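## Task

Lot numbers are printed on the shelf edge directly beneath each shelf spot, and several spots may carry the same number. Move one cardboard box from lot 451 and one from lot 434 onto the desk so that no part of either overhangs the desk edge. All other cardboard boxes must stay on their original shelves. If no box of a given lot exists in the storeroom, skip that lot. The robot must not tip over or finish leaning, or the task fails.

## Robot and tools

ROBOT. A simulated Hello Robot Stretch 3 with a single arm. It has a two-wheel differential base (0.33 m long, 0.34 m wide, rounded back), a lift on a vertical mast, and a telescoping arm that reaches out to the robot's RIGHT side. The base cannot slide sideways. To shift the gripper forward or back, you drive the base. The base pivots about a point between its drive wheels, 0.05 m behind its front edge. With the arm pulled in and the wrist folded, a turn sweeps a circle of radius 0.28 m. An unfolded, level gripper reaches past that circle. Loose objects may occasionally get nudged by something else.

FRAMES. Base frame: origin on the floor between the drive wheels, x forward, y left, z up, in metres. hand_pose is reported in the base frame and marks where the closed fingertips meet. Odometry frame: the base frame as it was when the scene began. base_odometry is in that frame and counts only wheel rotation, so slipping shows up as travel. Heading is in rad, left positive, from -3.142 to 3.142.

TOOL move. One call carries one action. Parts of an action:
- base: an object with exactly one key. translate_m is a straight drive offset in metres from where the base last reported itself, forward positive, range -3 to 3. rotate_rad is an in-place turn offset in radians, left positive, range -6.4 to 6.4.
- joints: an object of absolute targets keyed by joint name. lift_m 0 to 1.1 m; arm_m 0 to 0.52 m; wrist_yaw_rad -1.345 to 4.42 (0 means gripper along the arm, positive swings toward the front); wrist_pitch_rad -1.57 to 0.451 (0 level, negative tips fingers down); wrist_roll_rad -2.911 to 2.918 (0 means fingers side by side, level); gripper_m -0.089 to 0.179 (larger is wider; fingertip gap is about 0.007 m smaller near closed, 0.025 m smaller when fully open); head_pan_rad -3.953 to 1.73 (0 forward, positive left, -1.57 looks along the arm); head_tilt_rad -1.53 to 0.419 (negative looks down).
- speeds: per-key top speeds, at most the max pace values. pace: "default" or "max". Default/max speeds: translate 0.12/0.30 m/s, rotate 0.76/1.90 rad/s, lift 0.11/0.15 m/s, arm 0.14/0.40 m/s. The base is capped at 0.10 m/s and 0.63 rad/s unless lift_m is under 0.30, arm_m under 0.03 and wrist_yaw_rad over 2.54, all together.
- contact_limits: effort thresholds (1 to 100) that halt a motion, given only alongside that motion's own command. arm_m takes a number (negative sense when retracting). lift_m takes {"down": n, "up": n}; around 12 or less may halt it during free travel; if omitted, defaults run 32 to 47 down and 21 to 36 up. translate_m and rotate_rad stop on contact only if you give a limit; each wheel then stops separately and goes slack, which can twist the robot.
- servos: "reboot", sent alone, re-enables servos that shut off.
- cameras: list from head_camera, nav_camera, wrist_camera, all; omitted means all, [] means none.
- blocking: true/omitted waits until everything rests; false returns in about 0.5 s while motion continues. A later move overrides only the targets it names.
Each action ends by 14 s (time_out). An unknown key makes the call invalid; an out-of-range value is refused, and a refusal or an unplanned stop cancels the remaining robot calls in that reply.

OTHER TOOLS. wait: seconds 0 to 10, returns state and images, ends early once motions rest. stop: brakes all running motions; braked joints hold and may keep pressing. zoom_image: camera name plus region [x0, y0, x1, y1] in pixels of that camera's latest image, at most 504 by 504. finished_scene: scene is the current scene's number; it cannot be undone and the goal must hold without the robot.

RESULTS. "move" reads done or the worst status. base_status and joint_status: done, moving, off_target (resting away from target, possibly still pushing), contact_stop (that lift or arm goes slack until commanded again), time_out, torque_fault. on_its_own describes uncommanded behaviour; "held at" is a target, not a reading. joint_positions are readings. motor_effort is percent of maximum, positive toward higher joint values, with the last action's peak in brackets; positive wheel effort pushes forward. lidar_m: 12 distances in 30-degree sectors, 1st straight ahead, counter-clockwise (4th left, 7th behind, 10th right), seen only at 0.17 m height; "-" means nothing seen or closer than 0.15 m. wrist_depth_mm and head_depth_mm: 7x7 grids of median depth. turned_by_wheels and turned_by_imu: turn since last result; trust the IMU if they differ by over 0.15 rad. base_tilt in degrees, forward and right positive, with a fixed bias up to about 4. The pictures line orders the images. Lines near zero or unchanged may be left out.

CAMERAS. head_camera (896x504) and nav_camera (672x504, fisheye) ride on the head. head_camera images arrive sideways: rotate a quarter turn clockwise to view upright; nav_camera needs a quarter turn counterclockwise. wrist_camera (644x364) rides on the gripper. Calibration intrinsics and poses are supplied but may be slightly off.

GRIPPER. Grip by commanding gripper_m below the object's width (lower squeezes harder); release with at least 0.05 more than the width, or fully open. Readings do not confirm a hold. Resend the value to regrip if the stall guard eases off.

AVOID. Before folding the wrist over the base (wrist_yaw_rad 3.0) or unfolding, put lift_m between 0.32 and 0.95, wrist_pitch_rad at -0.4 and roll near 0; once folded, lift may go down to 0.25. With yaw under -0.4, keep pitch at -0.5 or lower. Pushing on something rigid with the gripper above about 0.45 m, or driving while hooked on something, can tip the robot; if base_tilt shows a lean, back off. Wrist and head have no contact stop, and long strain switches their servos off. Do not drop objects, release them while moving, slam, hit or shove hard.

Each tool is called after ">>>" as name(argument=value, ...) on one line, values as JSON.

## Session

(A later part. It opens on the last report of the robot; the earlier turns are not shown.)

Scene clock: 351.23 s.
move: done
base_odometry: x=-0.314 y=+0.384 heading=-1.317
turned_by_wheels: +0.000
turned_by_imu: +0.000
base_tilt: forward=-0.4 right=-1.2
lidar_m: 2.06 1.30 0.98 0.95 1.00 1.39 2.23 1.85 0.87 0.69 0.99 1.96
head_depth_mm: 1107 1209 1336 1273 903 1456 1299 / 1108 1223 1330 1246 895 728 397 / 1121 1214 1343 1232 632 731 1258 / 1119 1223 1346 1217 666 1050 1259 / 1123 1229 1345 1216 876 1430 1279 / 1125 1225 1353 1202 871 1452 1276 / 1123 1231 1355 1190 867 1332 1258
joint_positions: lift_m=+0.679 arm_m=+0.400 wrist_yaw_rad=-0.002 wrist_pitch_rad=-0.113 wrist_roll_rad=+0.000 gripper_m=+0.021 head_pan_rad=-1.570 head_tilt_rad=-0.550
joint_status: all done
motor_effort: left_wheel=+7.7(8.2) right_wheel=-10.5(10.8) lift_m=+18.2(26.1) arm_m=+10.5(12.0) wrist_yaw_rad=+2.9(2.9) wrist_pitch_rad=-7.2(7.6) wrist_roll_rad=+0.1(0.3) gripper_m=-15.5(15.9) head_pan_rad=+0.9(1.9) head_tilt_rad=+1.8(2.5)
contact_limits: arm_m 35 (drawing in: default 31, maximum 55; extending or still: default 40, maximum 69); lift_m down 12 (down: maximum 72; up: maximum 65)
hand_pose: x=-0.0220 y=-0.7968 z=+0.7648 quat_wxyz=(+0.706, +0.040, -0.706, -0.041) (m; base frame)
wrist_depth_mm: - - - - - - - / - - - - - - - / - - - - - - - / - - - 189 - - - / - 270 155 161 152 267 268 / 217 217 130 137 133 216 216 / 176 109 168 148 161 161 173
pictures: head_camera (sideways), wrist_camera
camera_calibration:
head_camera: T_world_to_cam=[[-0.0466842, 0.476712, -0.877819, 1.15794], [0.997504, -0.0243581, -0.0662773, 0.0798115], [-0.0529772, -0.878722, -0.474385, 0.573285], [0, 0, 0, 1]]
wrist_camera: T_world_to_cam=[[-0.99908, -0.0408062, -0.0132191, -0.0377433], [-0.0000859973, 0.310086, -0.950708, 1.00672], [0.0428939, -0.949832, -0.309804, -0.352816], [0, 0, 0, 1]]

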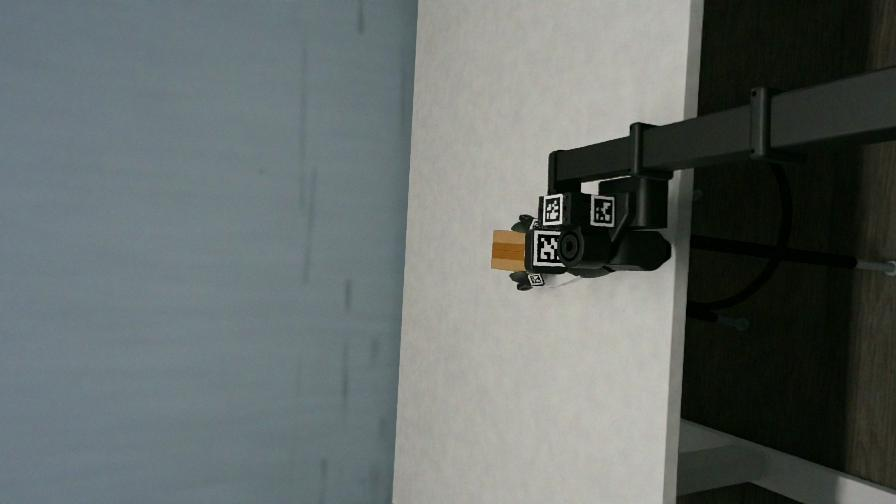

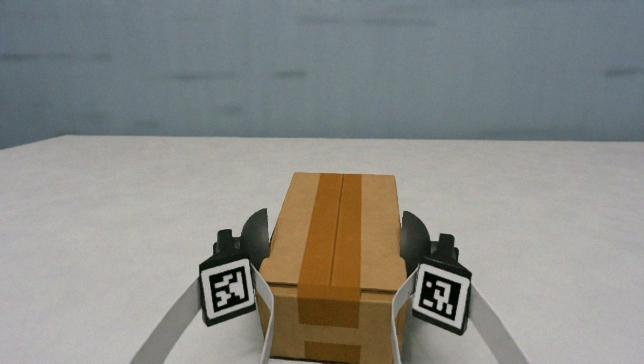

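>>> move(joints={"lift_m": 0.80}, cameras=[])

>>> move(joints={"wrist_pitch_rad": -0.51}, cameras=[])

>>> move(joints={"lift_m": 0.764}, speeds={"lift_m": 0.03}, contact_limits={"lift_m": {"down": 12}}, cameras=["wrist_camera", "head_camera"])

Scene clock: 362.10 s.
move: done
turned_by_wheels: +0.000
turned_by_imu: +0.000
joint_status: all done
motor_effort: left_wheel=+7.5(8.2) right_wheel=-10.5(10.6) lift_m=+31.4(34.1) arm_m=+6.9(8.5) wrist_yaw_rad=+1.3(2.3) wrist_pitch_rad=+4.0(7.1) wrist_roll_rad=+0.1(0.3) gripper_m=-15.4(16.0) head_pan_rad=+1.1(1.7) head_tilt_rad=+1.8(2.4)
contact_limits: arm_m 35 (drawing in: default 31, maximum 55; extending or still: default 40, maximum 69)
pictures: none

Scene clock: 363.07 s.
move: done
turned_by_wheels: +0.000
turned_by_imu: +0.000
joint_status: all done
motor_effort: left_wheel=+6.8(7.8) right_wheel=-10.4(10.4) lift_m=+29.2(31.7) arm_m=+5.4(7.0) wrist_yaw_rad=+0.2(3.1) wrist_pitch_rad=+3.1(5.8) wrist_roll_rad=+0.1(0.3) gripper_m=-15.5(15.8) head_pan_rad=+1.3(1.6) head_tilt_rad=+2.0(2.4)
contact_limits: arm_m 35 (drawing in: default 31, maximum 55; extending or still: default 40, maximum 69)
pictures: none

Scene clock: 364.70 s.
move: done
base_odometry: x=-0.314 y=+0.384 heading=-1.317
turned_by_wheels: +0.000
turned_by_imu: +0.000
base_tilt: forward=-0.4 right=-1.3
lidar_m: 2.06 1.30 0.97 0.95 0.99 1.39 2.23 1.85 0.87 0.69 0.99 1.95
head_depth_mm: 1113 1212 1325 1261 905 783 322 / 1114 1218 1339 1253 803 392 330 / 1113 1218 1344 1232 581 1431 1287 / 1121 1227 1350 1223 611 1045 1247 / 1126 1226 1353 1208 880 1429 1287 / 1130 1225 1354 1196 871 1446 1274 / 1123 1228 1360 1186 864 1328 1267
joint_positions: lift_m=+0.764 arm_m=+0.400 wrist_yaw_rad=-0.002 wrist_pitch_rad=-0.508 wrist_roll_rad=+0.000 gripper_m=+0.021 head_pan_rad=-1.570 head_tilt_rad=-0.550
joint_status: all done
motor_effort: left_wheel=+7.5(7.6) right_wheel=-9.6(10.9) lift_m=+20.3(30.3) arm_m=+4.1(6.2) wrist_yaw_rad=+0.0(2.2) wrist_pitch_rad=-0.8(3.2) wrist_roll_rad=+0.1(0.3) gripper_m=-15.3(15.7) head_pan_rad=+0.9(1.5) head_tilt_rad=+1.6(2.3)
contact_limits: arm_m 35 (drawing in: default 31, maximum 55; extending or still: default 40, maximum 69); lift_m down 12 (down: maximum 72; up: maximum 65)
hand_pose: x=-0.0220 y=-0.7571 z=+0.7570 quat_wxyz=(+0.685, +0.177, -0.684, -0.179) (m; base frame)
wrist_depth_mm: - - - - - - - / - - - - - - - / - - - - - - - / 261 258 264 184 251 257 257 / 227 226 213 156 157 219 218 / 197 196 129 139 132 191 190 / 175 108 168 160 163 162 169
pictures: head_camera (sideways), wrist_camera
camera_calibration:
head_camera: T_world_to_cam=[[-0.0466842, 0.476712, -0.877819, 1.15794], [0.997504, -0.0243582, -0.0662773, 0.0798115], [-0.0529773, -0.878722, -0.474385, 0.573285], [0, 0, 0, 1]]
wrist_camera: T_world_to_cam=[[-0.999072, -0.032169, -0.028645, -0.0179872], [0.000759644, 0.651754, -0.75843, 1.10017], [0.0430675, -0.757748, -0.651125, 0.0863187], [0, 0, 0, 1]]

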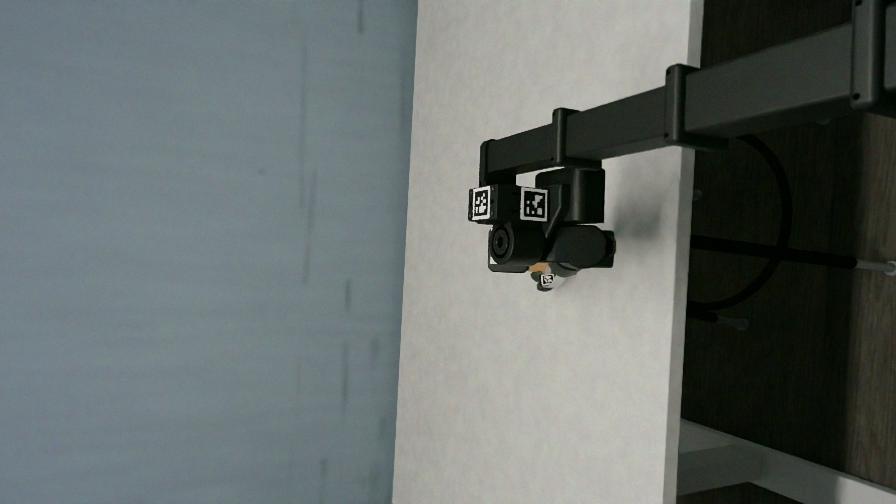

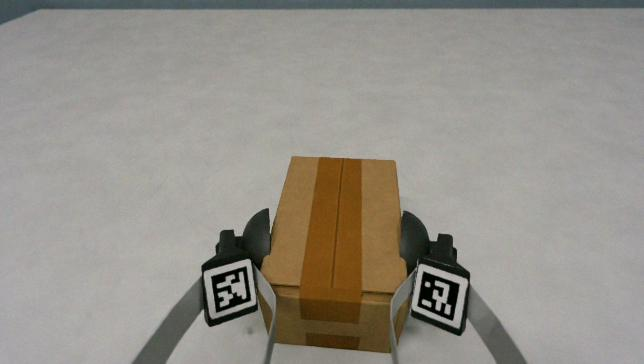

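>>> move(joints={"lift_m": 0.761}, speeds={"lift_m": 0.02}, contact_limits={"lift_m": {"down": 12}}, cameras=["wrist_camera"])

>>> move(joints={"gripper_m": 0.179}, cameras=["wrist_camera"])

>>> move(joints={"lift_m": 0.768, "arm_m": 0.20}, cameras=["wrist_camera"])

Scene clock: 376.90 s.
move: done
turned_by_wheels: +0.000
turned_by_imu: +0.000
joint_status: all done
motor_effort: left_wheel=+7.3(7.8) right_wheel=-9.5(10.3) lift_m=+19.3(25.8) arm_m=+1.7(2.8) wrist_yaw_rad=+1.5(2.0) wrist_pitch_rad=-3.1(3.6) wrist_roll_rad=+0.0(0.3) gripper_m=-15.2(15.2) head_pan_rad=+0.9(1.6) head_tilt_rad=+1.2(2.1)
contact_limits: arm_m 35 (drawing in: default 31, maximum 55; extending or still: default 40, maximum 69); lift_m down 12 (down: maximum 72; up: maximum 65)
pictures: wrist_camera
camera_calibration:
wrist_camera: T_world_to_cam=[[-0.999072, -0.0325339, -0.0282152, -0.0186587], [0.000733684, 0.642232, -0.76651, 1.09997], [0.0430583, -0.76582, -0.641612, 0.0714076], [0, 0, 0, 1]]

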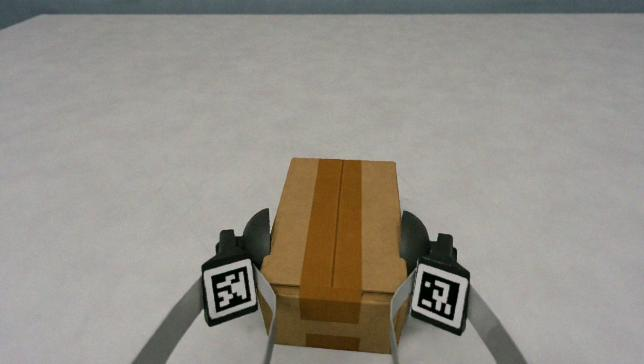

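Scene clock: 379.03 s.
move: done
turned_by_wheels: +0.000
turned_by_imu: +0.000
joint_status: all done
motor_effort: left_wheel=+7.1(7.9) right_wheel=-9.9(10.5) lift_m=+30.9(31.3) arm_m=-0.2(2.3) wrist_yaw_rad=+1.4(2.8) wrist_pitch_rad=+1.6(3.3) wrist_roll_rad=+0.2(0.3) gripper_m=+0.5(82.5) head_pan_rad=+1.0(1.6) head_tilt_rad=+1.5(2.2)
contact_limits: arm_m 35 (drawing in: default 31, maximum 55; extending or still: default 40, maximum 69); lift_m down 12 (down: maximum 72; up: maximum 65)
pictures: wrist_camera
camera_calibration:
wrist_camera: T_world_to_cam=[[-0.999071, -0.0317865, -0.0290842, -0.0174694], [0.000786842, 0.661477, -0.749965, 1.09558], [0.0430773, -0.749291, -0.660838, 0.097715], [0, 0, 0, 1]]

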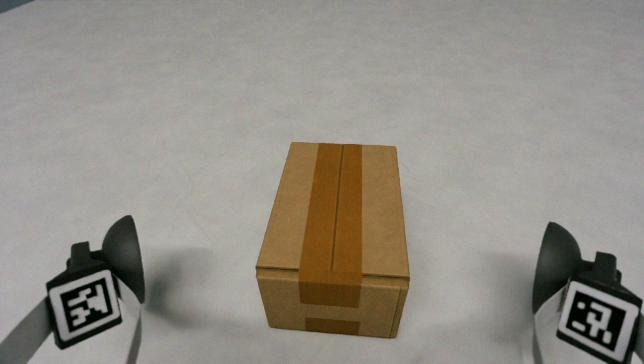

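Scene clock: 381.73 s.
move: done
base_odometry: x=-0.314 y=+0.384 heading=-1.317
turned_by_wheels: +0.000
turned_by_imu: +0.000
base_tilt: forward=-0.4 right=-1.2
lidar_m: 2.06 1.30 0.98 0.94 0.99 1.40 2.23 1.85 0.87 0.69 1.00 1.95
head_depth_mm: 1112 1209 1327 1263 905 782 304 / 1111 1209 1340 1250 896 382 336 / 1113 1218 1345 1228 890 408 1228 / 1116 1224 1337 1232 863 428 1195 / 1126 1223 1350 1216 880 1419 1277 / 1123 1228 1355 1202 872 1445 1274 / 1130 1226 1360 1187 865 1328 1262
joint_positions: lift_m=+0.768 arm_m=+0.200 wrist_yaw_rad=-0.002 wrist_pitch_rad=-0.521 wrist_roll_rad=+0.000 gripper_m=+0.179 head_pan_rad=-1.570 head_tilt_rad=-0.550
joint_status: all done
motor_effort: left_wheel=+7.3(7.7) right_wheel=-10.1(10.1) lift_m=+30.0(33.5) arm_m=-11.9(14.8) wrist_yaw_rad=+1.6(2.7) wrist_pitch_rad=+1.7(1.8) wrist_roll_rad=-0.1(0.3) gripper_m=+0.2(1.1) head_pan_rad=+0.3(1.5) head_tilt_rad=+1.3(2.0)
hand_pose: x=-0.0220 y=-0.5551 z=+0.7582 quat_wxyz=(+0.683, +0.182, -0.683, -0.183) (m; base frame)
wrist_depth_mm: - - - 333 - - - / - - - 299 - - - / - - - 316 - - - / 259 265 264 260 259 257 255 / 229 220 225 222 222 221 218 / 119 142 205 201 198 192 121 / 118 904 931 931 897 882 108
pictures: wrist_camera
camera_calibration:
wrist_camera: T_world_to_cam=[[-0.999071, -0.0317689, -0.0291043, -0.0108842], [0.000787866, 0.661923, -0.749571, 0.968324], [0.0430779, -0.748898, -0.661283, 0.252743], [0, 0, 0, 1]]

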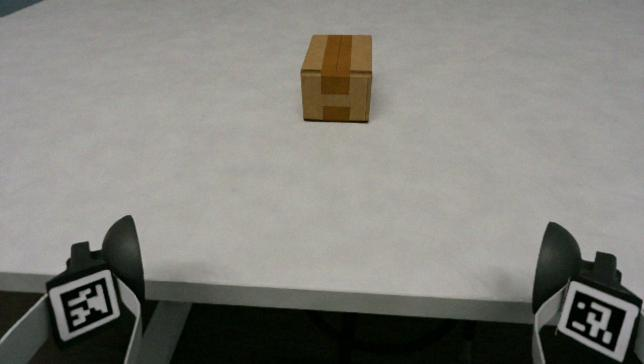

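>>> move(joints={"arm_m": 0.0, "wrist_pitch_rad": -0.4, "gripper_m": 0.04}, pace="max", cameras=[])

>>> move(joints={"wrist_yaw_rad": 3.0}, pace="max", cameras=[])

>>> move(base={"rotate_rad": -0.278}, joints={"lift_m": 0.28, "head_pan_rad": 0.0, "head_tilt_rad": -0.35}, pace="max", cameras=["nav_camera"])

>>> move(base={"translate_m": -1.75}, pace="max", cameras=["nav_camera"])

>>> move(base={"rotate_rad": 1.857}, pace="max", cameras=["nav_camera", "head_camera"])

Scene clock: 405.40 s.
move: done
turned_by_wheels: +0.000
turned_by_imu: +0.000
joint_status: all done
motor_effort: left_wheel=+7.4(7.5) right_wheel=-9.3(10.1) lift_m=+26.3(28.0) arm_m=-12.8(14.7) wrist_yaw_rad=+1.2(2.3) wrist_pitch_rad=+3.2(5.5) wrist_roll_rad=-0.2(0.3) gripper_m=+0.3(83.2) head_pan_rad=+1.0(1.6) head_tilt_rad=+1.3(1.7)
pictures: none

Scene clock: 407.20 s.
move: done
turned_by_wheels: +0.000
turned_by_imu: +0.000
joint_status: all done
motor_effort: left_wheel=+7.1(7.7) right_wheel=-9.0(10.2) lift_m=+25.0(26.8) arm_m=-12.6(13.4) wrist_yaw_rad=+2.1(6.0) wrist_pitch_rad=+3.2(3.3) wrist_roll_rad=-0.1(0.3) gripper_m=-0.3(1.0) head_pan_rad=+1.0(1.2) head_tilt_rad=+0.7(1.7)
pictures: none

Scene clock: 411.23 s.
move: done
turned_by_wheels: -0.278
turned_by_imu: -0.274
base_status: done
joint_status: all done
motor_effort: left_wheel=+8.0(12.1) right_wheel=-9.4(13.8) lift_m=+24.2(27.1) arm_m=-12.5(13.6) wrist_yaw_rad=+2.1(3.3) wrist_pitch_rad=+3.0(3.2) wrist_roll_rad=+0.0(0.3) gripper_m=+0.4(1.0) head_pan_rad=-3.2(5.1) head_tilt_rad=-4.0(9.8)
pictures: nav_camera (sideways)
camera_calibration:
nav_camera: T_world_to_cam=[[0.314955, 0.0171662, 0.948951, -1.19395], [0.0153711, -0.999798, 0.0129844, 0.0331771], [0.948982, 0.0104969, -0.315155, 0.35762], [0, 0, 0, 1]]

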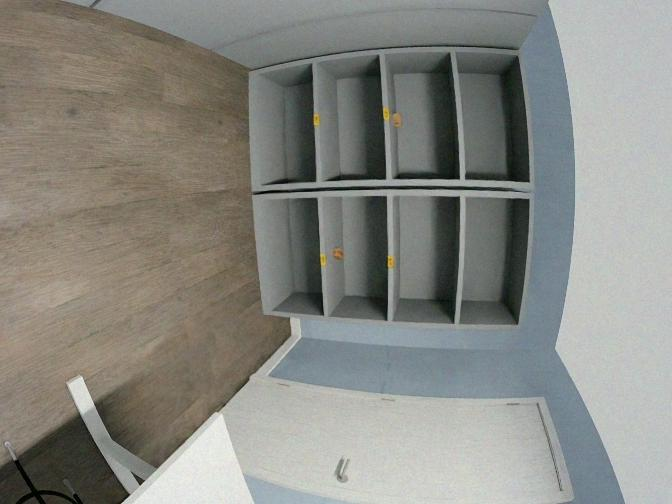

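Scene clock: 418.47 s.
move: done
turned_by_wheels: +0.000
turned_by_imu: -0.001
base_status: done
motor_effort: left_wheel=-2.7(12.2) right_wheel=-8.1(16.4) lift_m=+28.6(29.1) arm_m=-6.1(12.9) wrist_yaw_rad=+0.8(3.7) wrist_pitch_rad=+3.0(3.1) wrist_roll_rad=+0.0(0.4) gripper_m=+0.0(1.0) head_pan_rad=-3.2(3.8) head_tilt_rad=-2.3(4.5)
pictures: nav_camera (sideways)
camera_calibration:
nav_camera: T_world_to_cam=[[0.318809, 0.0170413, 0.947666, -1.19229], [0.015027, -0.999804, 0.0129235, 0.0332585], [0.9477, 0.0101204, -0.319003, 0.362635], [0, 0, 0, 1]]

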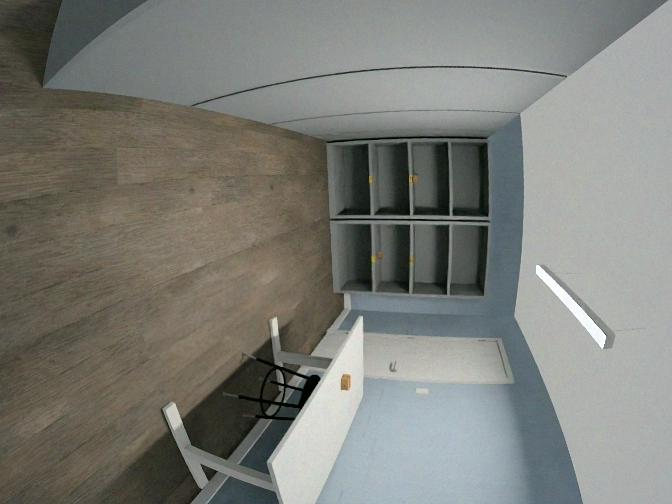

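Scene clock: 420.73 s.
move: done
base_odometry: x=-0.273 y=+2.133 heading=+0.262
turned_by_wheels: +1.857
turned_by_imu: +1.820
base_tilt: forward=-0.4 right=-1.2
lidar_m: 1.94 0.75 0.55 0.54 0.56 0.78 1.76 1.58 2.50 1.92 0.74 0.72
head_depth_mm: 1737 1819 1928 2062 2200 1949 1474 / 1719 1821 1910 2051 2197 1939 1502 / 1741 1835 1934 2054 2200 1921 1501 / 1728 1820 1945 2055 2198 1913 1488 / 1724 1824 1943 2055 2195 1909 1481 / 1735 1828 1956 2056 2173 1910 1469 / 1496 1522 1543 1581 1609 1648 1462
base_status: done
joint_positions: lift_m=+0.280 arm_m=+0.001 wrist_yaw_rad=+2.997 wrist_pitch_rad=-0.418 wrist_roll_rad=+0.000 gripper_m=+0.040 head_pan_rad=+0.000 head_tilt_rad=-0.351
motor_effort: left_wheel=-6.5(15.3) right_wheel=+7.5(14.5) lift_m=+29.9(30.5) arm_m=-12.0(13.2) wrist_yaw_rad=+1.7(3.0) wrist_pitch_rad=+2.9(3.1) wrist_roll_rad=-0.2(0.3) gripper_m=-0.1(0.8) head_pan_rad=-3.3(3.8) head_tilt_rad=-1.1(3.5)
hand_pose: x=+0.0110 y=+0.0765 z=+0.2926 quat_wxyz=(+0.197, +0.700, +0.097, +0.680) (m; base frame)
wrist_depth_mm: - 139 - - - - - / - 149 - - - - - / - 162 173 - 683 694 706 / 657 184 662 693 698 722 707 / 619 588 203 610 571 591 590 / 524 518 131 303 127 508 500 / 283 275 260 272 434 439 436
pictures: head_camera (sideways), nav_camera (sideways)
camera_calibration:
head_camera: T_world_to_cam=[[-0.293764, -0.0462606, -0.954758, 1.25985], [0.0378804, 0.99748, -0.0599858, 0.0774908], [0.955127, -0.0537883, -0.291271, 0.328841], [0, 0, 0, 1]]
nav_camera: T_world_to_cam=[[0.318811, 0.0170176, 0.947666, -1.19229], [0.0149526, -0.999805, 0.0129235, 0.033259], [0.947701, 0.0100499, -0.319003, 0.362635], [0, 0, 0, 1]]

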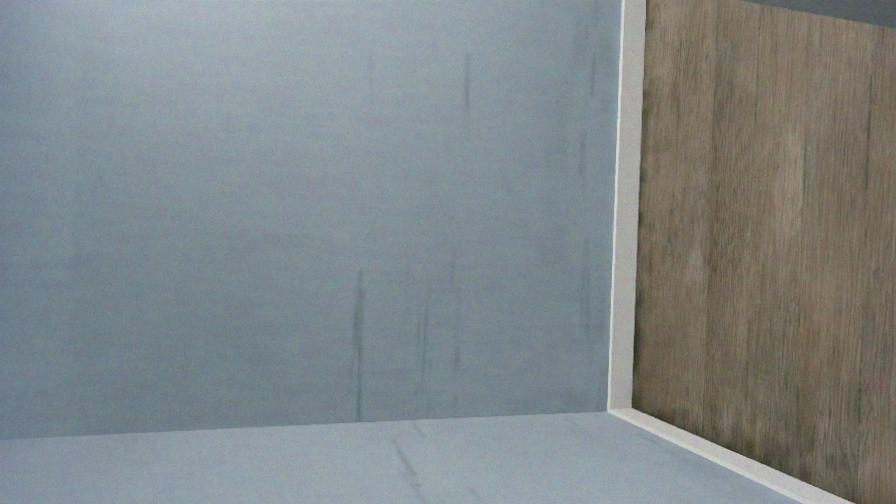

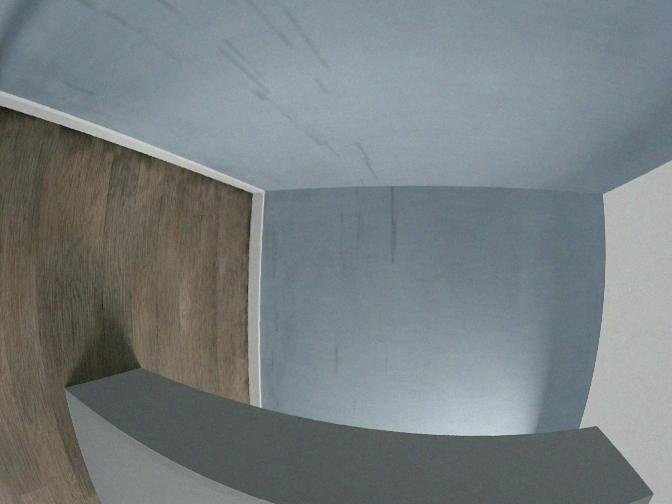

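>>> move(base={"translate_m": 1.38}, pace="max", cameras=[])

>>> move(base={"rotate_rad": -1.571}, joints={"head_pan_rad": -0.5, "head_tilt_rad": -0.4}, pace="max", cameras=["nav_camera", "head_camera"])

Scene clock: 460.67 s.
move: done
turned_by_wheels: +0.000
turned_by_imu: +0.001
base_status: done
motor_effort: left_wheel=+3.6(13.8) right_wheel=+4.2(13.8) lift_m=+24.5(31.4) arm_m=-2.9(9.5) wrist_yaw_rad=+0.9(3.4) wrist_pitch_rad=+3.0(3.1) wrist_roll_rad=-0.2(0.4) gripper_m=+0.1(1.1) head_pan_rad=-1.9(3.4) head_tilt_rad=+4.1(5.6)
pictures: none

Scene clock: 462.77 s.
move: done
base_odometry: x=+1.059 y=+2.491 heading=-1.308
turned_by_wheels: -1.571
turned_by_imu: -1.541
base_tilt: forward=-0.4 right=-1.2
lidar_m: 2.10 0.86 0.64 0.62 0.66 0.52 0.51 0.53 0.76 2.34 0.70 0.64
head_depth_mm: 540 587 639 700 778 871 992 / 522 555 593 649 713 796 888 / 1230 1344 1422 805 710 763 833 / 1290 1414 1486 1012 1472 1109 1304 / 1250 1340 1416 1499 1519 1633 1391 / 1224 1313 1408 1801 2068 1713 1414 / 1995 2126 2601 3033 2422 1761 1415
base_status: done
joint_positions: lift_m=+0.280 arm_m=+0.001 wrist_yaw_rad=+2.997 wrist_pitch_rad=-0.418 wrist_roll_rad=+0.000 gripper_m=+0.040 head_pan_rad=-0.504 head_tilt_rad=-0.399
joint_status: all done
motor_effort: left_wheel=+5.9(15.4) right_wheel=-9.1(14.3) lift_m=+24.2(25.6) arm_m=-10.3(10.7) wrist_yaw_rad=+1.9(2.8) wrist_pitch_rad=+2.9(3.1) wrist_roll_rad=+0.1(0.3) gripper_m=+0.3(0.8) head_pan_rad=+3.7(5.4) head_tilt_rad=-3.8(7.1)
hand_pose: x=+0.0110 y=+0.0765 z=+0.2926 quat_wxyz=(+0.197, +0.700, +0.097, +0.680) (m; base frame)
wrist_depth_mm: 602 140 621 637 638 651 657 / 652 150 674 691 698 713 735 / 709 163 721 754 756 770 792 / 698 184 680 724 731 721 715 / 614 592 203 598 575 591 578 / 522 520 131 305 127 503 505 / 284 276 260 271 432 439 436
pictures: head_camera (sideways), nav_camera (sideways)
camera_calibration:
head_camera: T_world_to_cam=[[-0.319931, 0.123438, -0.939365, 1.23991], [0.511896, 0.856825, -0.0617511, 0.0768936], [0.797249, -0.500614, -0.337312, 0.389725], [0, 0, 0, 1]]
nav_camera: T_world_to_cam=[[0.327431, -0.160956, 0.931065, -1.17067], [-0.468799, -0.883221, 0.0121786, 0.0371805], [0.820376, -0.44047, -0.36465, 0.422818], [0, 0, 0, 1]]

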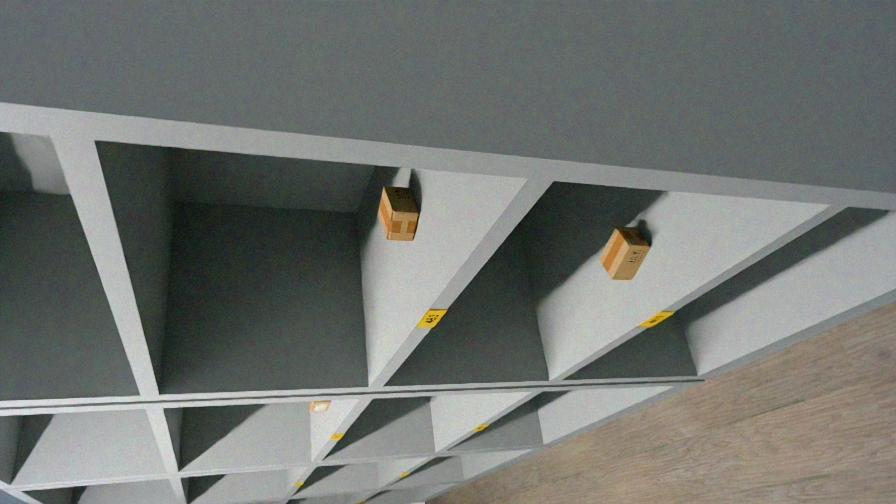

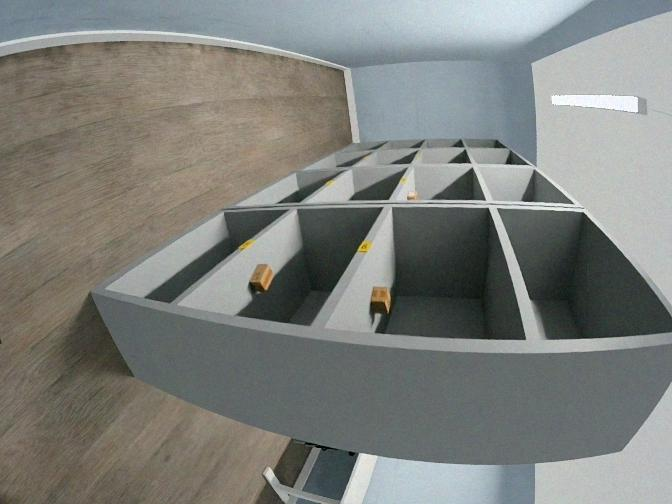

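>>> zoom_image(camera="head_camera", region=[400, 290, 470, 345])

>>> zoom_image(camera="head_camera", region=[625, 295, 695, 350])

>>> zoom_image(camera="head_camera", region=[315, 420, 355, 452])

>>> zoom_image(camera="head_camera", region=[463, 412, 503, 444])

>>> zoom_image(camera="head_camera", region=[280, 468, 320, 500])

>>> zoom_image(camera="head_camera", region=[385, 462, 425, 494])

Scaled by 7.200 from the camera's 896x504 image, which has a finer 1280x720 frame.

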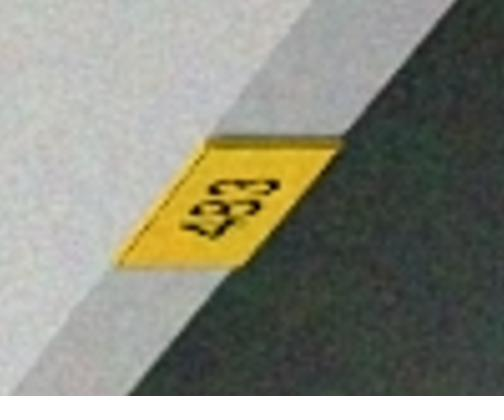

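Scaled by 7.200 from the camera's 896x504 image, which has a finer 1280x720 frame.

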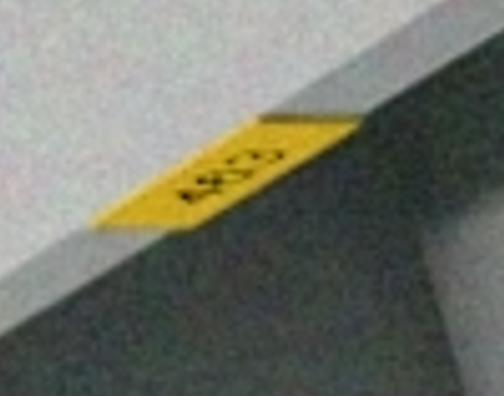

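Scaled by 12.600 from the camera's 896x504 image, which has a finer 1280x720 frame.

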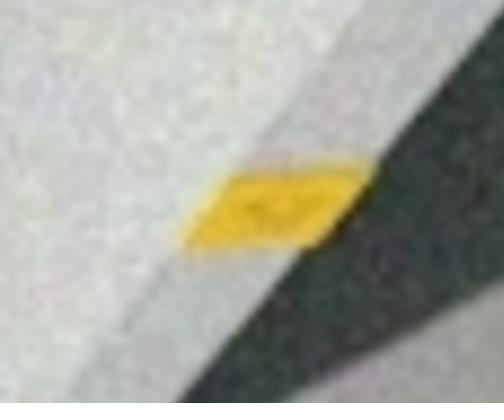

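Scaled by 12.600 from the camera's 896x504 image, which has a finer 1280x720 frame.

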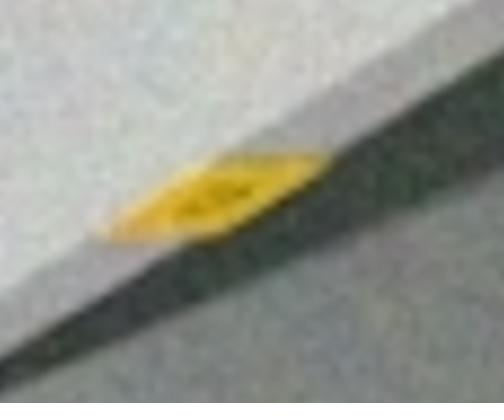

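Scaled by 12.600 from the camera's 896x504 image, which has a finer 1280x720 frame.

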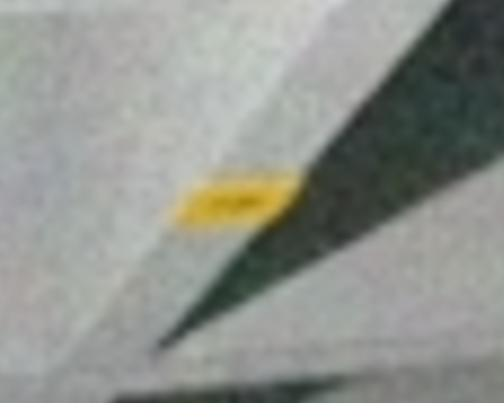

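Scaled by 12.600 from the camera's 896x504 image, which has a finer 1280x720 frame.

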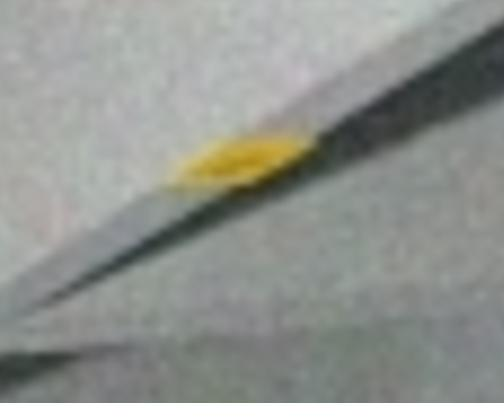

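>>> move(base={"translate_m": 1.0}, pace="max", cameras=["nav_camera", "head_camera"])

Scene clock: 487.17 s.
move: done
base_odometry: x=+1.319 y=+1.525 heading=-1.308
turned_by_wheels: +0.000
turned_by_imu: +0.001
base_tilt: forward=-0.3 right=-1.2
lidar_m: 1.96 0.80 0.60 0.58 0.61 0.86 1.50 0.62 0.66 0.88 0.58 0.63
head_depth_mm: 499 521 535 550 576 644 731 / 676 1219 1295 812 664 699 728 / 1290 1385 1482 947 1392 1071 930 / 1243 1340 1421 1100 1449 1154 1353 / 1193 1275 1345 1456 1526 1652 1411 / 1958 2063 2169 2218 2273 1775 1415 / 2284 2799 2995 3203 2438 1773 1407
base_status: done
joint_positions: lift_m=+0.280 arm_m=+0.001 wrist_yaw_rad=+2.998 wrist_pitch_rad=-0.418 wrist_roll_rad=+0.000 gripper_m=+0.040 head_pan_rad=-0.500 head_tilt_rad=-0.401
motor_effort: left_wheel=+1.1(12.3) right_wheel=+6.3(14.3) lift_m=+26.3(27.5) arm_m=-11.9(13.4) wrist_yaw_rad=+2.1(2.9) wrist_pitch_rad=+3.0(3.1) wrist_roll_rad=-0.2(0.3) gripper_m=+0.2(0.9) head_pan_rad=+2.9(4.0) head_tilt_rad=+0.0(4.0)
hand_pose: x=+0.0110 y=+0.0765 z=+0.2926 quat_wxyz=(+0.197, +0.700, +0.097, +0.680) (m; base frame)
wrist_depth_mm: 552 139 584 597 603 608 618 / 621 149 630 643 663 665 684 / 670 164 668 718 722 719 745 / 717 185 682 731 736 726 717 / 606 589 204 602 584 597 589 / 524 521 131 306 128 511 507 / 281 277 261 273 433 437 441
pictures: head_camera (sideways), nav_camera (sideways)
camera_calibration:
head_camera: T_world_to_cam=[[-0.321691, 0.122963, -0.938826, 1.23922], [0.508628, 0.858765, -0.0618062, 0.0769851], [0.798631, -0.497396, -0.338799, 0.391652], [0, 0, 0, 1]]
nav_camera: T_world_to_cam=[[0.329319, -0.160447, 0.930487, -1.16993], [-0.465502, -0.884963, 0.0121538, 0.0371926], [0.821497, -0.437146, -0.366123, 0.424728], [0, 0, 0, 1]]

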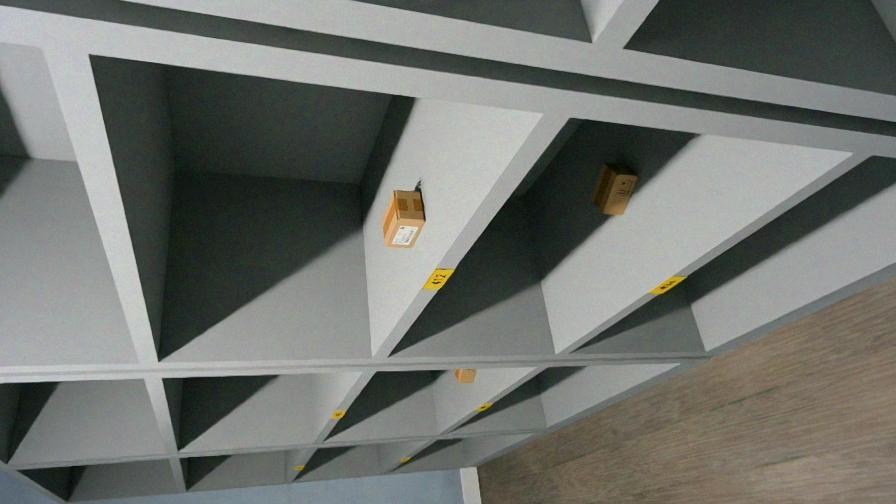

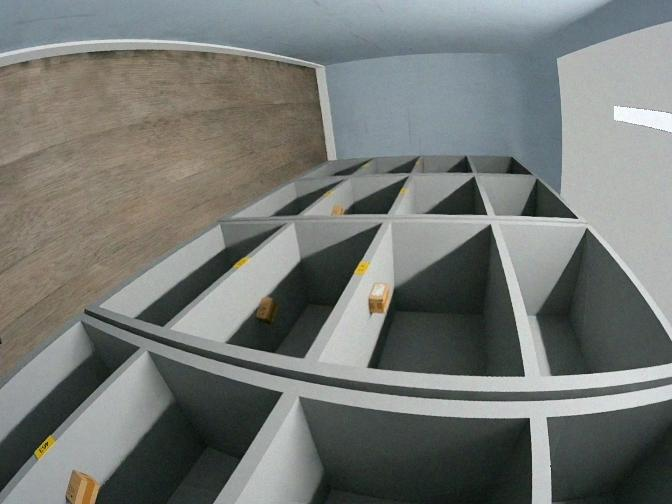

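>>> zoom_image(camera="head_camera", region=[405, 253, 475, 308])

>>> zoom_image(camera="head_camera", region=[632, 258, 702, 313])

>>> zoom_image(camera="head_camera", region=[320, 400, 356, 429])

>>> zoom_image(camera="head_camera", region=[466, 392, 502, 421])

>>> zoom_image(camera="nav_camera", region=[20, 425, 70, 465])

Scaled by 7.200 from the camera's 896x504 image, which has a finer 1280x720 frame.

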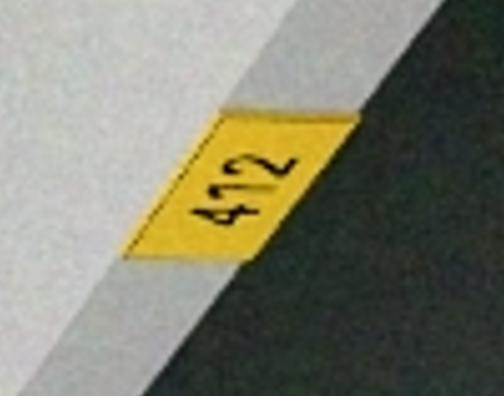

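Scaled by 7.200 from the camera's 896x504 image, which has a finer 1280x720 frame.

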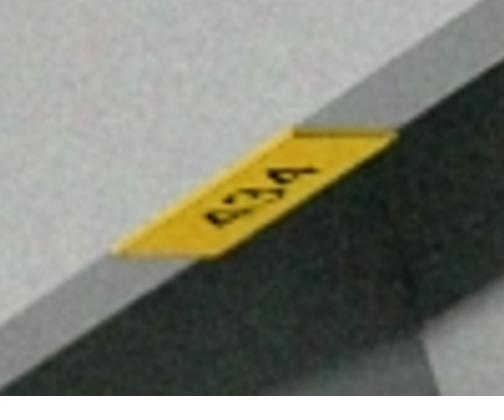

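Scaled by 14.000 from the camera's 896x504 image, which has a finer 1280x720 frame.

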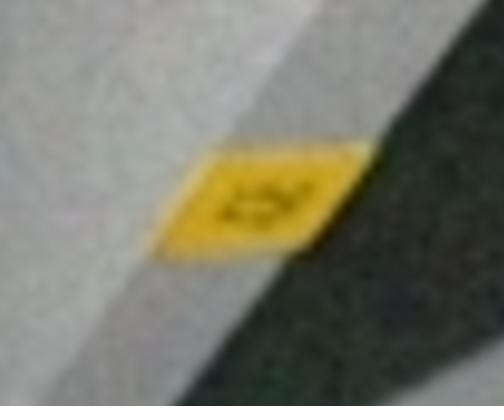

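Scaled by 14.000 from the camera's 896x504 image, which has a finer 1280x720 frame.

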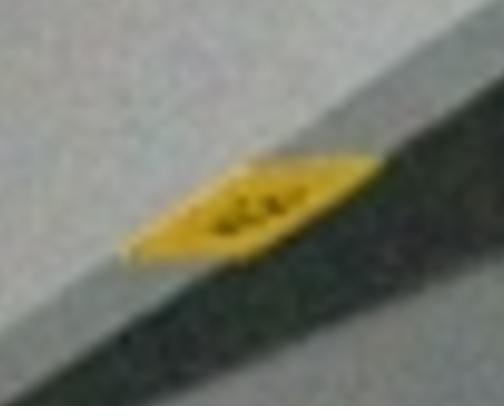

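Scaled by 10.080 from the camera's 672x504 image, which has a finer 792x594 frame.

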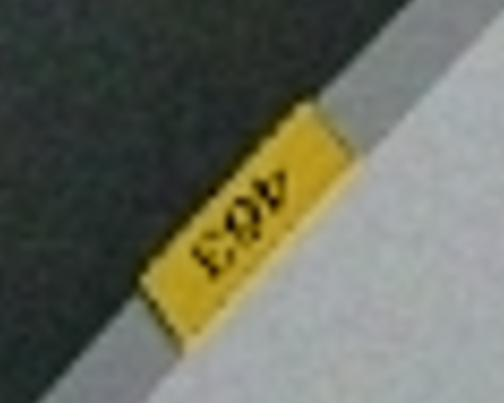

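>>> move(base={"translate_m": 0.90}, joints={"head_pan_rad": -1.57, "head_tilt_rad": -0.6}, pace="max", cameras=["head_camera"])

>>> move(joints={"lift_m": 0.58}, pace="max", cameras=[])

>>> move(joints={"wrist_yaw_rad": 0.0, "gripper_m": 0.179}, pace="max", cameras=["wrist_camera", "head_camera"])

Scene clock: 527.53 s.
move: done
turned_by_wheels: +0.000
turned_by_imu: +0.000
base_status: done
joint_status: all done
motor_effort: left_wheel=+3.8(13.4) right_wheel=+4.8(14.2) lift_m=+28.9(29.0) arm_m=-12.1(13.2) wrist_yaw_rad=+1.3(3.1) wrist_pitch_rad=+2.9(3.1) wrist_roll_rad=+0.0(0.4) gripper_m=+0.4(1.0) head_pan_rad=+3.4(4.1) head_tilt_rad=-5.0(6.3)
pictures: head_camera (sideways)
camera_calibration:
head_camera: T_world_to_cam=[[-0.0466175, 0.520065, -0.852853, 1.12538], [0.997497, -0.0212068, -0.0674557, 0.0813412], [-0.0531676, -0.853863, -0.517775, 0.629743], [0, 0, 0, 1]]

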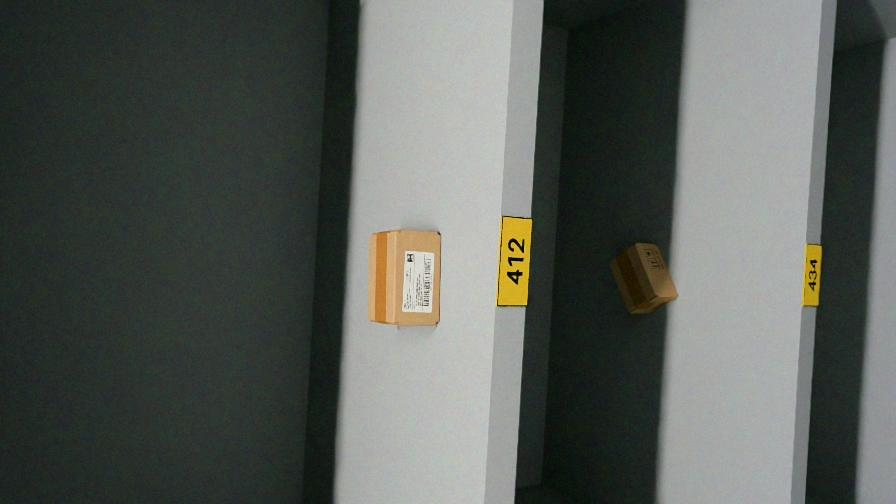

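Scene clock: 530.33 s.
move: done
turned_by_wheels: +0.000
turned_by_imu: +0.000
joint_status: all done
motor_effort: left_wheel=+3.2(4.1) right_wheel=+4.4(5.5) lift_m=+28.1(34.2) arm_m=-11.6(12.5) wrist_yaw_rad=+1.4(3.1) wrist_pitch_rad=+3.0(3.0) wrist_roll_rad=+0.0(0.4) gripper_m=+0.3(0.9) head_pan_rad=+2.6(3.9) head_tilt_rad=-4.6(5.8)
pictures: none

Scene clock: 532.27 s.
move: done
base_odometry: x=+1.553 y=+0.656 heading=-1.308
turned_by_wheels: +0.000
turned_by_imu: +0.000
base_tilt: forward=-0.4 right=-1.2
lidar_m: 1.84 0.75 0.56 0.55 0.57 0.81 2.40 0.64 0.61 0.92 0.64 0.69
head_depth_mm: 741 813 872 606 1038 897 801 / 744 816 866 602 1085 887 1109 / 744 821 871 595 1067 884 790 / 749 821 873 577 1065 882 1099 / 754 827 878 578 1056 876 1089 / 753 830 872 580 1087 869 1108 / 757 833 856 573 1078 865 1105
joint_positions: lift_m=+0.580 arm_m=+0.001 wrist_yaw_rad=+0.003 wrist_pitch_rad=-0.418 wrist_roll_rad=+0.000 gripper_m=+0.179 head_pan_rad=-1.570 head_tilt_rad=-0.600
joint_status: all done
motor_effort: left_wheel=+3.8(4.3) right_wheel=+4.2(5.3) lift_m=+23.6(28.0) arm_m=-11.2(12.5) wrist_yaw_rad=-3.6(7.4) wrist_pitch_rad=+2.9(3.0) wrist_roll_rad=+0.0(0.3) gripper_m=+0.9(84.3) head_pan_rad=+3.8(4.1) head_tilt_rad=-4.8(5.9)
hand_pose: x=-0.0208 y=-0.3699 z=+0.5926 quat_wxyz=(+0.692, +0.148, -0.691, -0.146) (m; base frame)
wrist_depth_mm: 536 658 651 635 620 610 577 / 523 565 562 436 547 543 517 / 413 410 405 402 395 393 387 / 323 320 318 316 315 312 309 / 321 297 298 - 282 278 269 / 119 141 784 792 788 767 121 / 119 682 700 687 691 665 108
pictures: head_camera (sideways), wrist_camera
camera_calibration:
head_camera: T_world_to_cam=[[-0.0467106, 0.520084, -0.852837, 1.12536], [0.997501, -0.0210262, -0.0674563, 0.0813421], [-0.0530149, -0.853856, -0.517802, 0.629777], [0, 0, 0, 1]]
wrist_camera: T_world_to_cam=[[-0.998878, -0.0399419, -0.0254601, -0.0138249], [-0.00249893, 0.581205, -0.813754, 0.729718], [0.0473004, -0.812777, -0.580652, 0.210606], [0, 0, 0, 1]]

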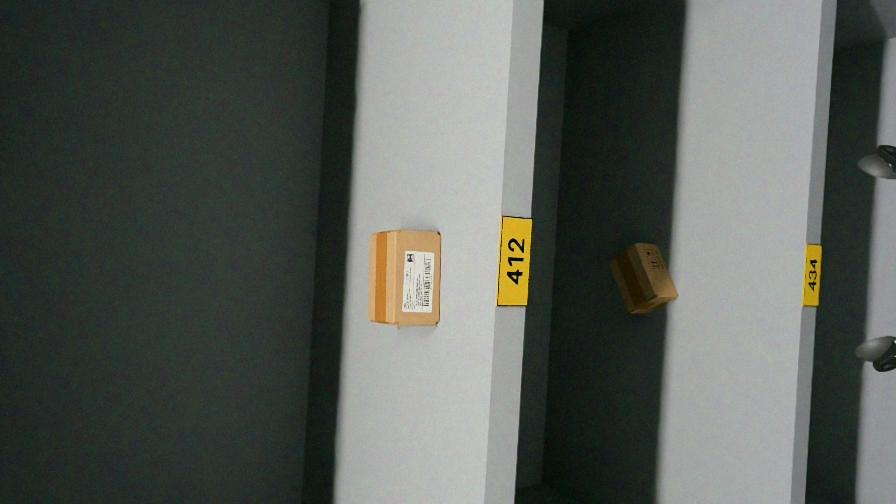

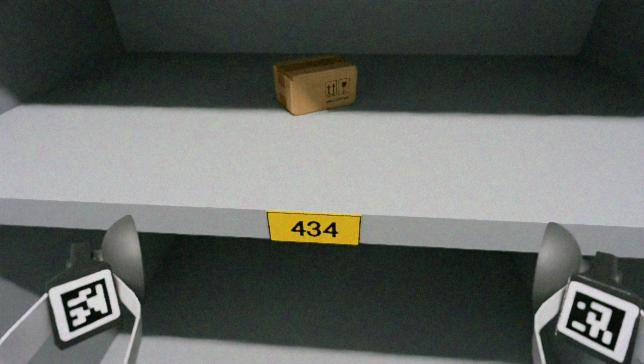

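>>> zoom_image(camera="wrist_camera", region=[254, 40, 374, 130])

Scaled by 4.200.

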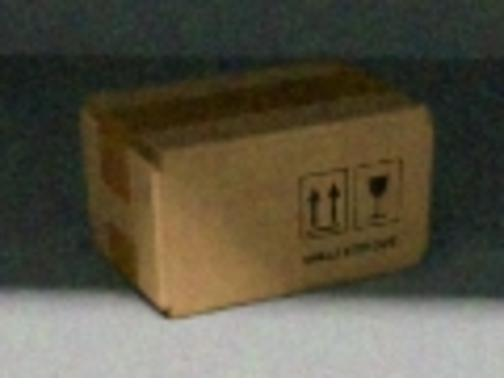

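>>> move(base={"translate_m": -0.117}, joints={"wrist_yaw_rad": 0.49, "wrist_pitch_rad": -0.515, "arm_m": 0.22}, contact_limits={"arm_m": 35}, cameras=["wrist_camera"])

Scene clock: 574.23 s.
move: done
base_odometry: x=+1.522 y=+0.769 heading=-1.308
turned_by_wheels: +0.000
turned_by_imu: +0.000
base_tilt: forward=-0.3 right=-1.0
lidar_m: 1.85 0.75 0.57 0.55 0.58 0.82 2.28 1.25 0.54 0.91 0.75 0.72
head_depth_mm: 737 805 849 606 786 814 780 / 738 808 860 598 1041 887 766 / 742 814 862 596 1062 883 534 / 744 818 866 589 1063 852 560 / 746 822 873 585 1048 869 1090 / 749 825 865 570 1051 871 1081 / 749 826 853 570 1079 863 1104
base_status: done
joint_positions: lift_m=+0.580 arm_m=+0.220 wrist_yaw_rad=+0.487 wrist_pitch_rad=-0.526 wrist_roll_rad=+0.000 gripper_m=+0.179 head_pan_rad=-1.570 head_tilt_rad=-0.600
joint_status: all done
motor_effort: left_wheel=-5.5(9.2) right_wheel=-7.0(13.3) lift_m=+24.4(25.0) arm_m=+12.5(15.1) wrist_yaw_rad=+1.9(4.9) wrist_pitch_rad=+1.6(4.5) wrist_roll_rad=-0.2(0.3) gripper_m=+0.5(1.0) head_pan_rad=+3.0(4.1) head_tilt_rad=-4.4(5.6)
contact_limits: arm_m 35 (drawing in: default 31, maximum 55; extending or still: default 40, maximum 69)
hand_pose: x=+0.0765 y=-0.5502 z=+0.5692 quat_wxyz=(+0.707, +0.343, -0.618, -0.014) (m; base frame)
wrist_depth_mm: 422 490 524 493 451 400 354 / 400 395 390 285 346 377 361 / 317 316 308 267 268 301 297 / 263 259 256 255 252 252 249 / 224 215 221 218 217 215 214 / 119 145 192 191 190 185 121 / 119 168 171 169 168 164 108
pictures: wrist_camera
camera_calibration:
wrist_camera: T_world_to_cam=[[-0.867121, -0.497238, -0.0292621, -0.183931], [-0.311879, 0.587806, -0.746469, 0.804681], [0.388373, -0.638152, -0.664777, 0.16375], [0, 0, 0, 1]]

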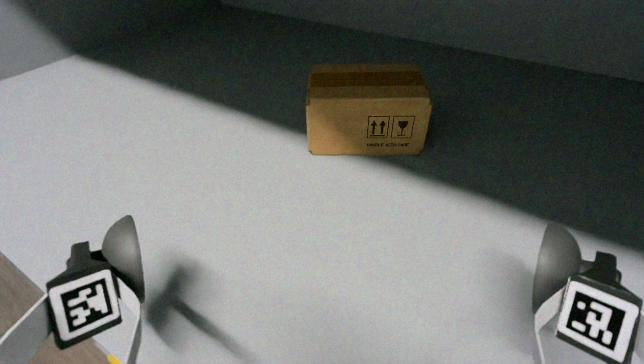

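>>> move(base={"translate_m": 0.011}, joints={"wrist_yaw_rad": 0.457, "arm_m": 0.268}, contact_limits={"arm_m": 35}, cameras=["wrist_camera"])

>>> move(base={"translate_m": 0.0435}, joints={"arm_m": 0.358}, speeds={"translate_m": 0.035, "arm_m": 0.07}, contact_limits={"arm_m": 35}, cameras=["wrist_camera"])

>>> move(joints={"gripper_m": 0.045}, cameras=["wrist_camera"])

Scene clock: 603.23 s.
move: done
turned_by_wheels: +0.000
turned_by_imu: +0.000
base_status: done
joint_status: all done
motor_effort: left_wheel=+6.5(8.6) right_wheel=+5.5(8.9) lift_m=+25.1(25.7) arm_m=+13.3(16.3) wrist_yaw_rad=-3.3(5.3) wrist_pitch_rad=+1.5(1.8) wrist_roll_rad=-0.2(0.3) gripper_m=+0.9(1.2) head_pan_rad=+2.5(3.7) head_tilt_rad=-4.3(5.2)
contact_limits: arm_m 35 (drawing in: default 31, maximum 55; extending or still: default 40, maximum 69)
pictures: wrist_camera
camera_calibration:
wrist_camera: T_world_to_cam=[[-0.880146, -0.473799, -0.029265, -0.198395], [-0.296031, 0.596021, -0.746408, 0.836582], [0.37109, -0.648285, -0.664845, 0.128615], [0, 0, 0, 1]]

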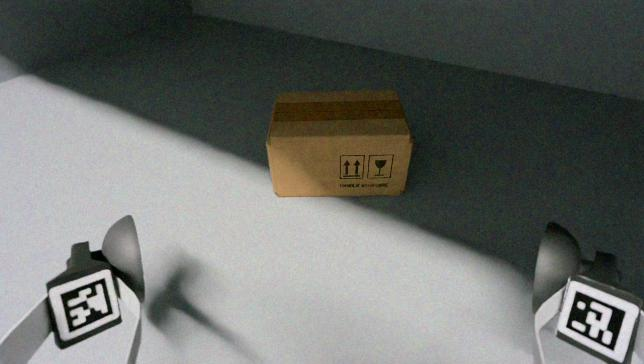

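Scene clock: 605.30 s.
move: done
turned_by_wheels: +0.000
turned_by_imu: +0.000
base_status: done
joint_status: all done
motor_effort: left_wheel=+7.5(9.9) right_wheel=+1.9(8.4) lift_m=+25.4(26.5) arm_m=+13.6(15.5) wrist_yaw_rad=-3.4(4.3) wrist_pitch_rad=+1.6(1.8) wrist_roll_rad=+0.0(0.4) gripper_m=+0.3(1.4) head_pan_rad=+3.2(3.8) head_tilt_rad=-4.3(5.2)
contact_limits: arm_m 35 (drawing in: default 31, maximum 55; extending or still: default 40, maximum 69)
pictures: wrist_camera
camera_calibration:
wrist_camera: T_world_to_cam=[[-0.880185, -0.473727, -0.0292655, -0.241001], [-0.295988, 0.596056, -0.746397, 0.890235], [0.371033, -0.648306, -0.664857, 0.0702661], [0, 0, 0, 1]]

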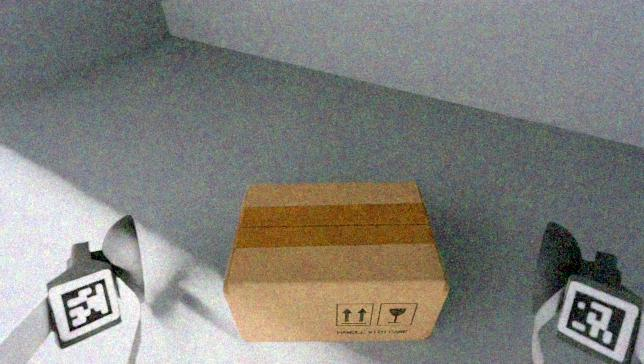

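Scene clock: 607.17 s.
move: done
base_odometry: x=+1.536 y=+0.716 heading=-1.308
turned_by_wheels: +0.000
turned_by_imu: +0.000
base_tilt: forward=-0.3 right=-1.1
lidar_m: 1.85 0.75 0.56 0.55 0.58 0.81 2.33 0.63 0.57 0.91 0.68 0.69
head_depth_mm: 738 811 866 605 931 869 799 / 742 814 858 603 1076 891 769 / 743 819 865 594 1066 634 772 / 747 821 869 589 1059 691 1093 / 751 821 876 572 1055 849 1088 / 753 825 871 575 1053 868 1104 / 756 831 853 571 1080 863 1107
joint_positions: lift_m=+0.580 arm_m=+0.358 wrist_yaw_rad=+0.460 wrist_pitch_rad=-0.525 wrist_roll_rad=+0.000 gripper_m=+0.046 head_pan_rad=-1.570 head_tilt_rad=-0.600
joint_status: all done
motor_effort: left_wheel=+7.8(8.2) right_wheel=+2.0(3.0) lift_m=+26.6(26.8) arm_m=+11.7(13.5) wrist_yaw_rad=-3.1(5.0) wrist_pitch_rad=+1.4(1.7) wrist_roll_rad=+0.2(0.3) gripper_m=-17.4(88.7) head_pan_rad=+3.4(3.8) head_tilt_rad=-5.1(5.4)
contact_limits: arm_m 35 (drawing in: default 31, maximum 55; extending or still: default 40, maximum 69)
hand_pose: x=+0.0715 y=-0.6909 z=+0.5694 quat_wxyz=(+0.707, +0.334, -0.623, -0.023) (m; base frame)
wrist_depth_mm: 378 453 432 365 316 277 249 / 381 399 394 375 346 301 266 / 321 316 312 312 306 302 281 / 262 263 260 257 254 252 249 / 224 223 153 153 152 216 214 / 196 125 134 139 140 126 188 / 177 164 164 163 162 122 167
pictures: wrist_camera
camera_calibration:
wrist_camera: T_world_to_cam=[[-0.8804, -0.473331, -0.0292242, -0.240836], [-0.295278, 0.595355, -0.747237, 0.890501], [0.371089, -0.649238, -0.663915, 0.0691214], [0, 0, 0, 1]]

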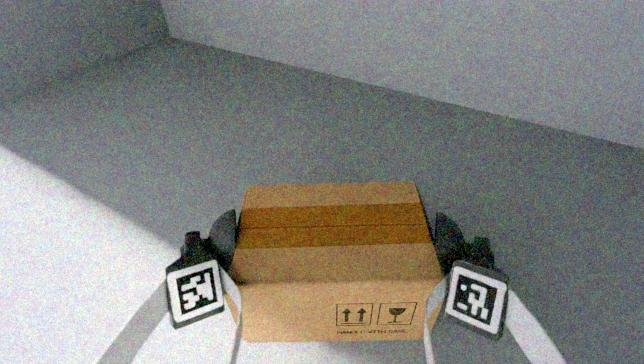

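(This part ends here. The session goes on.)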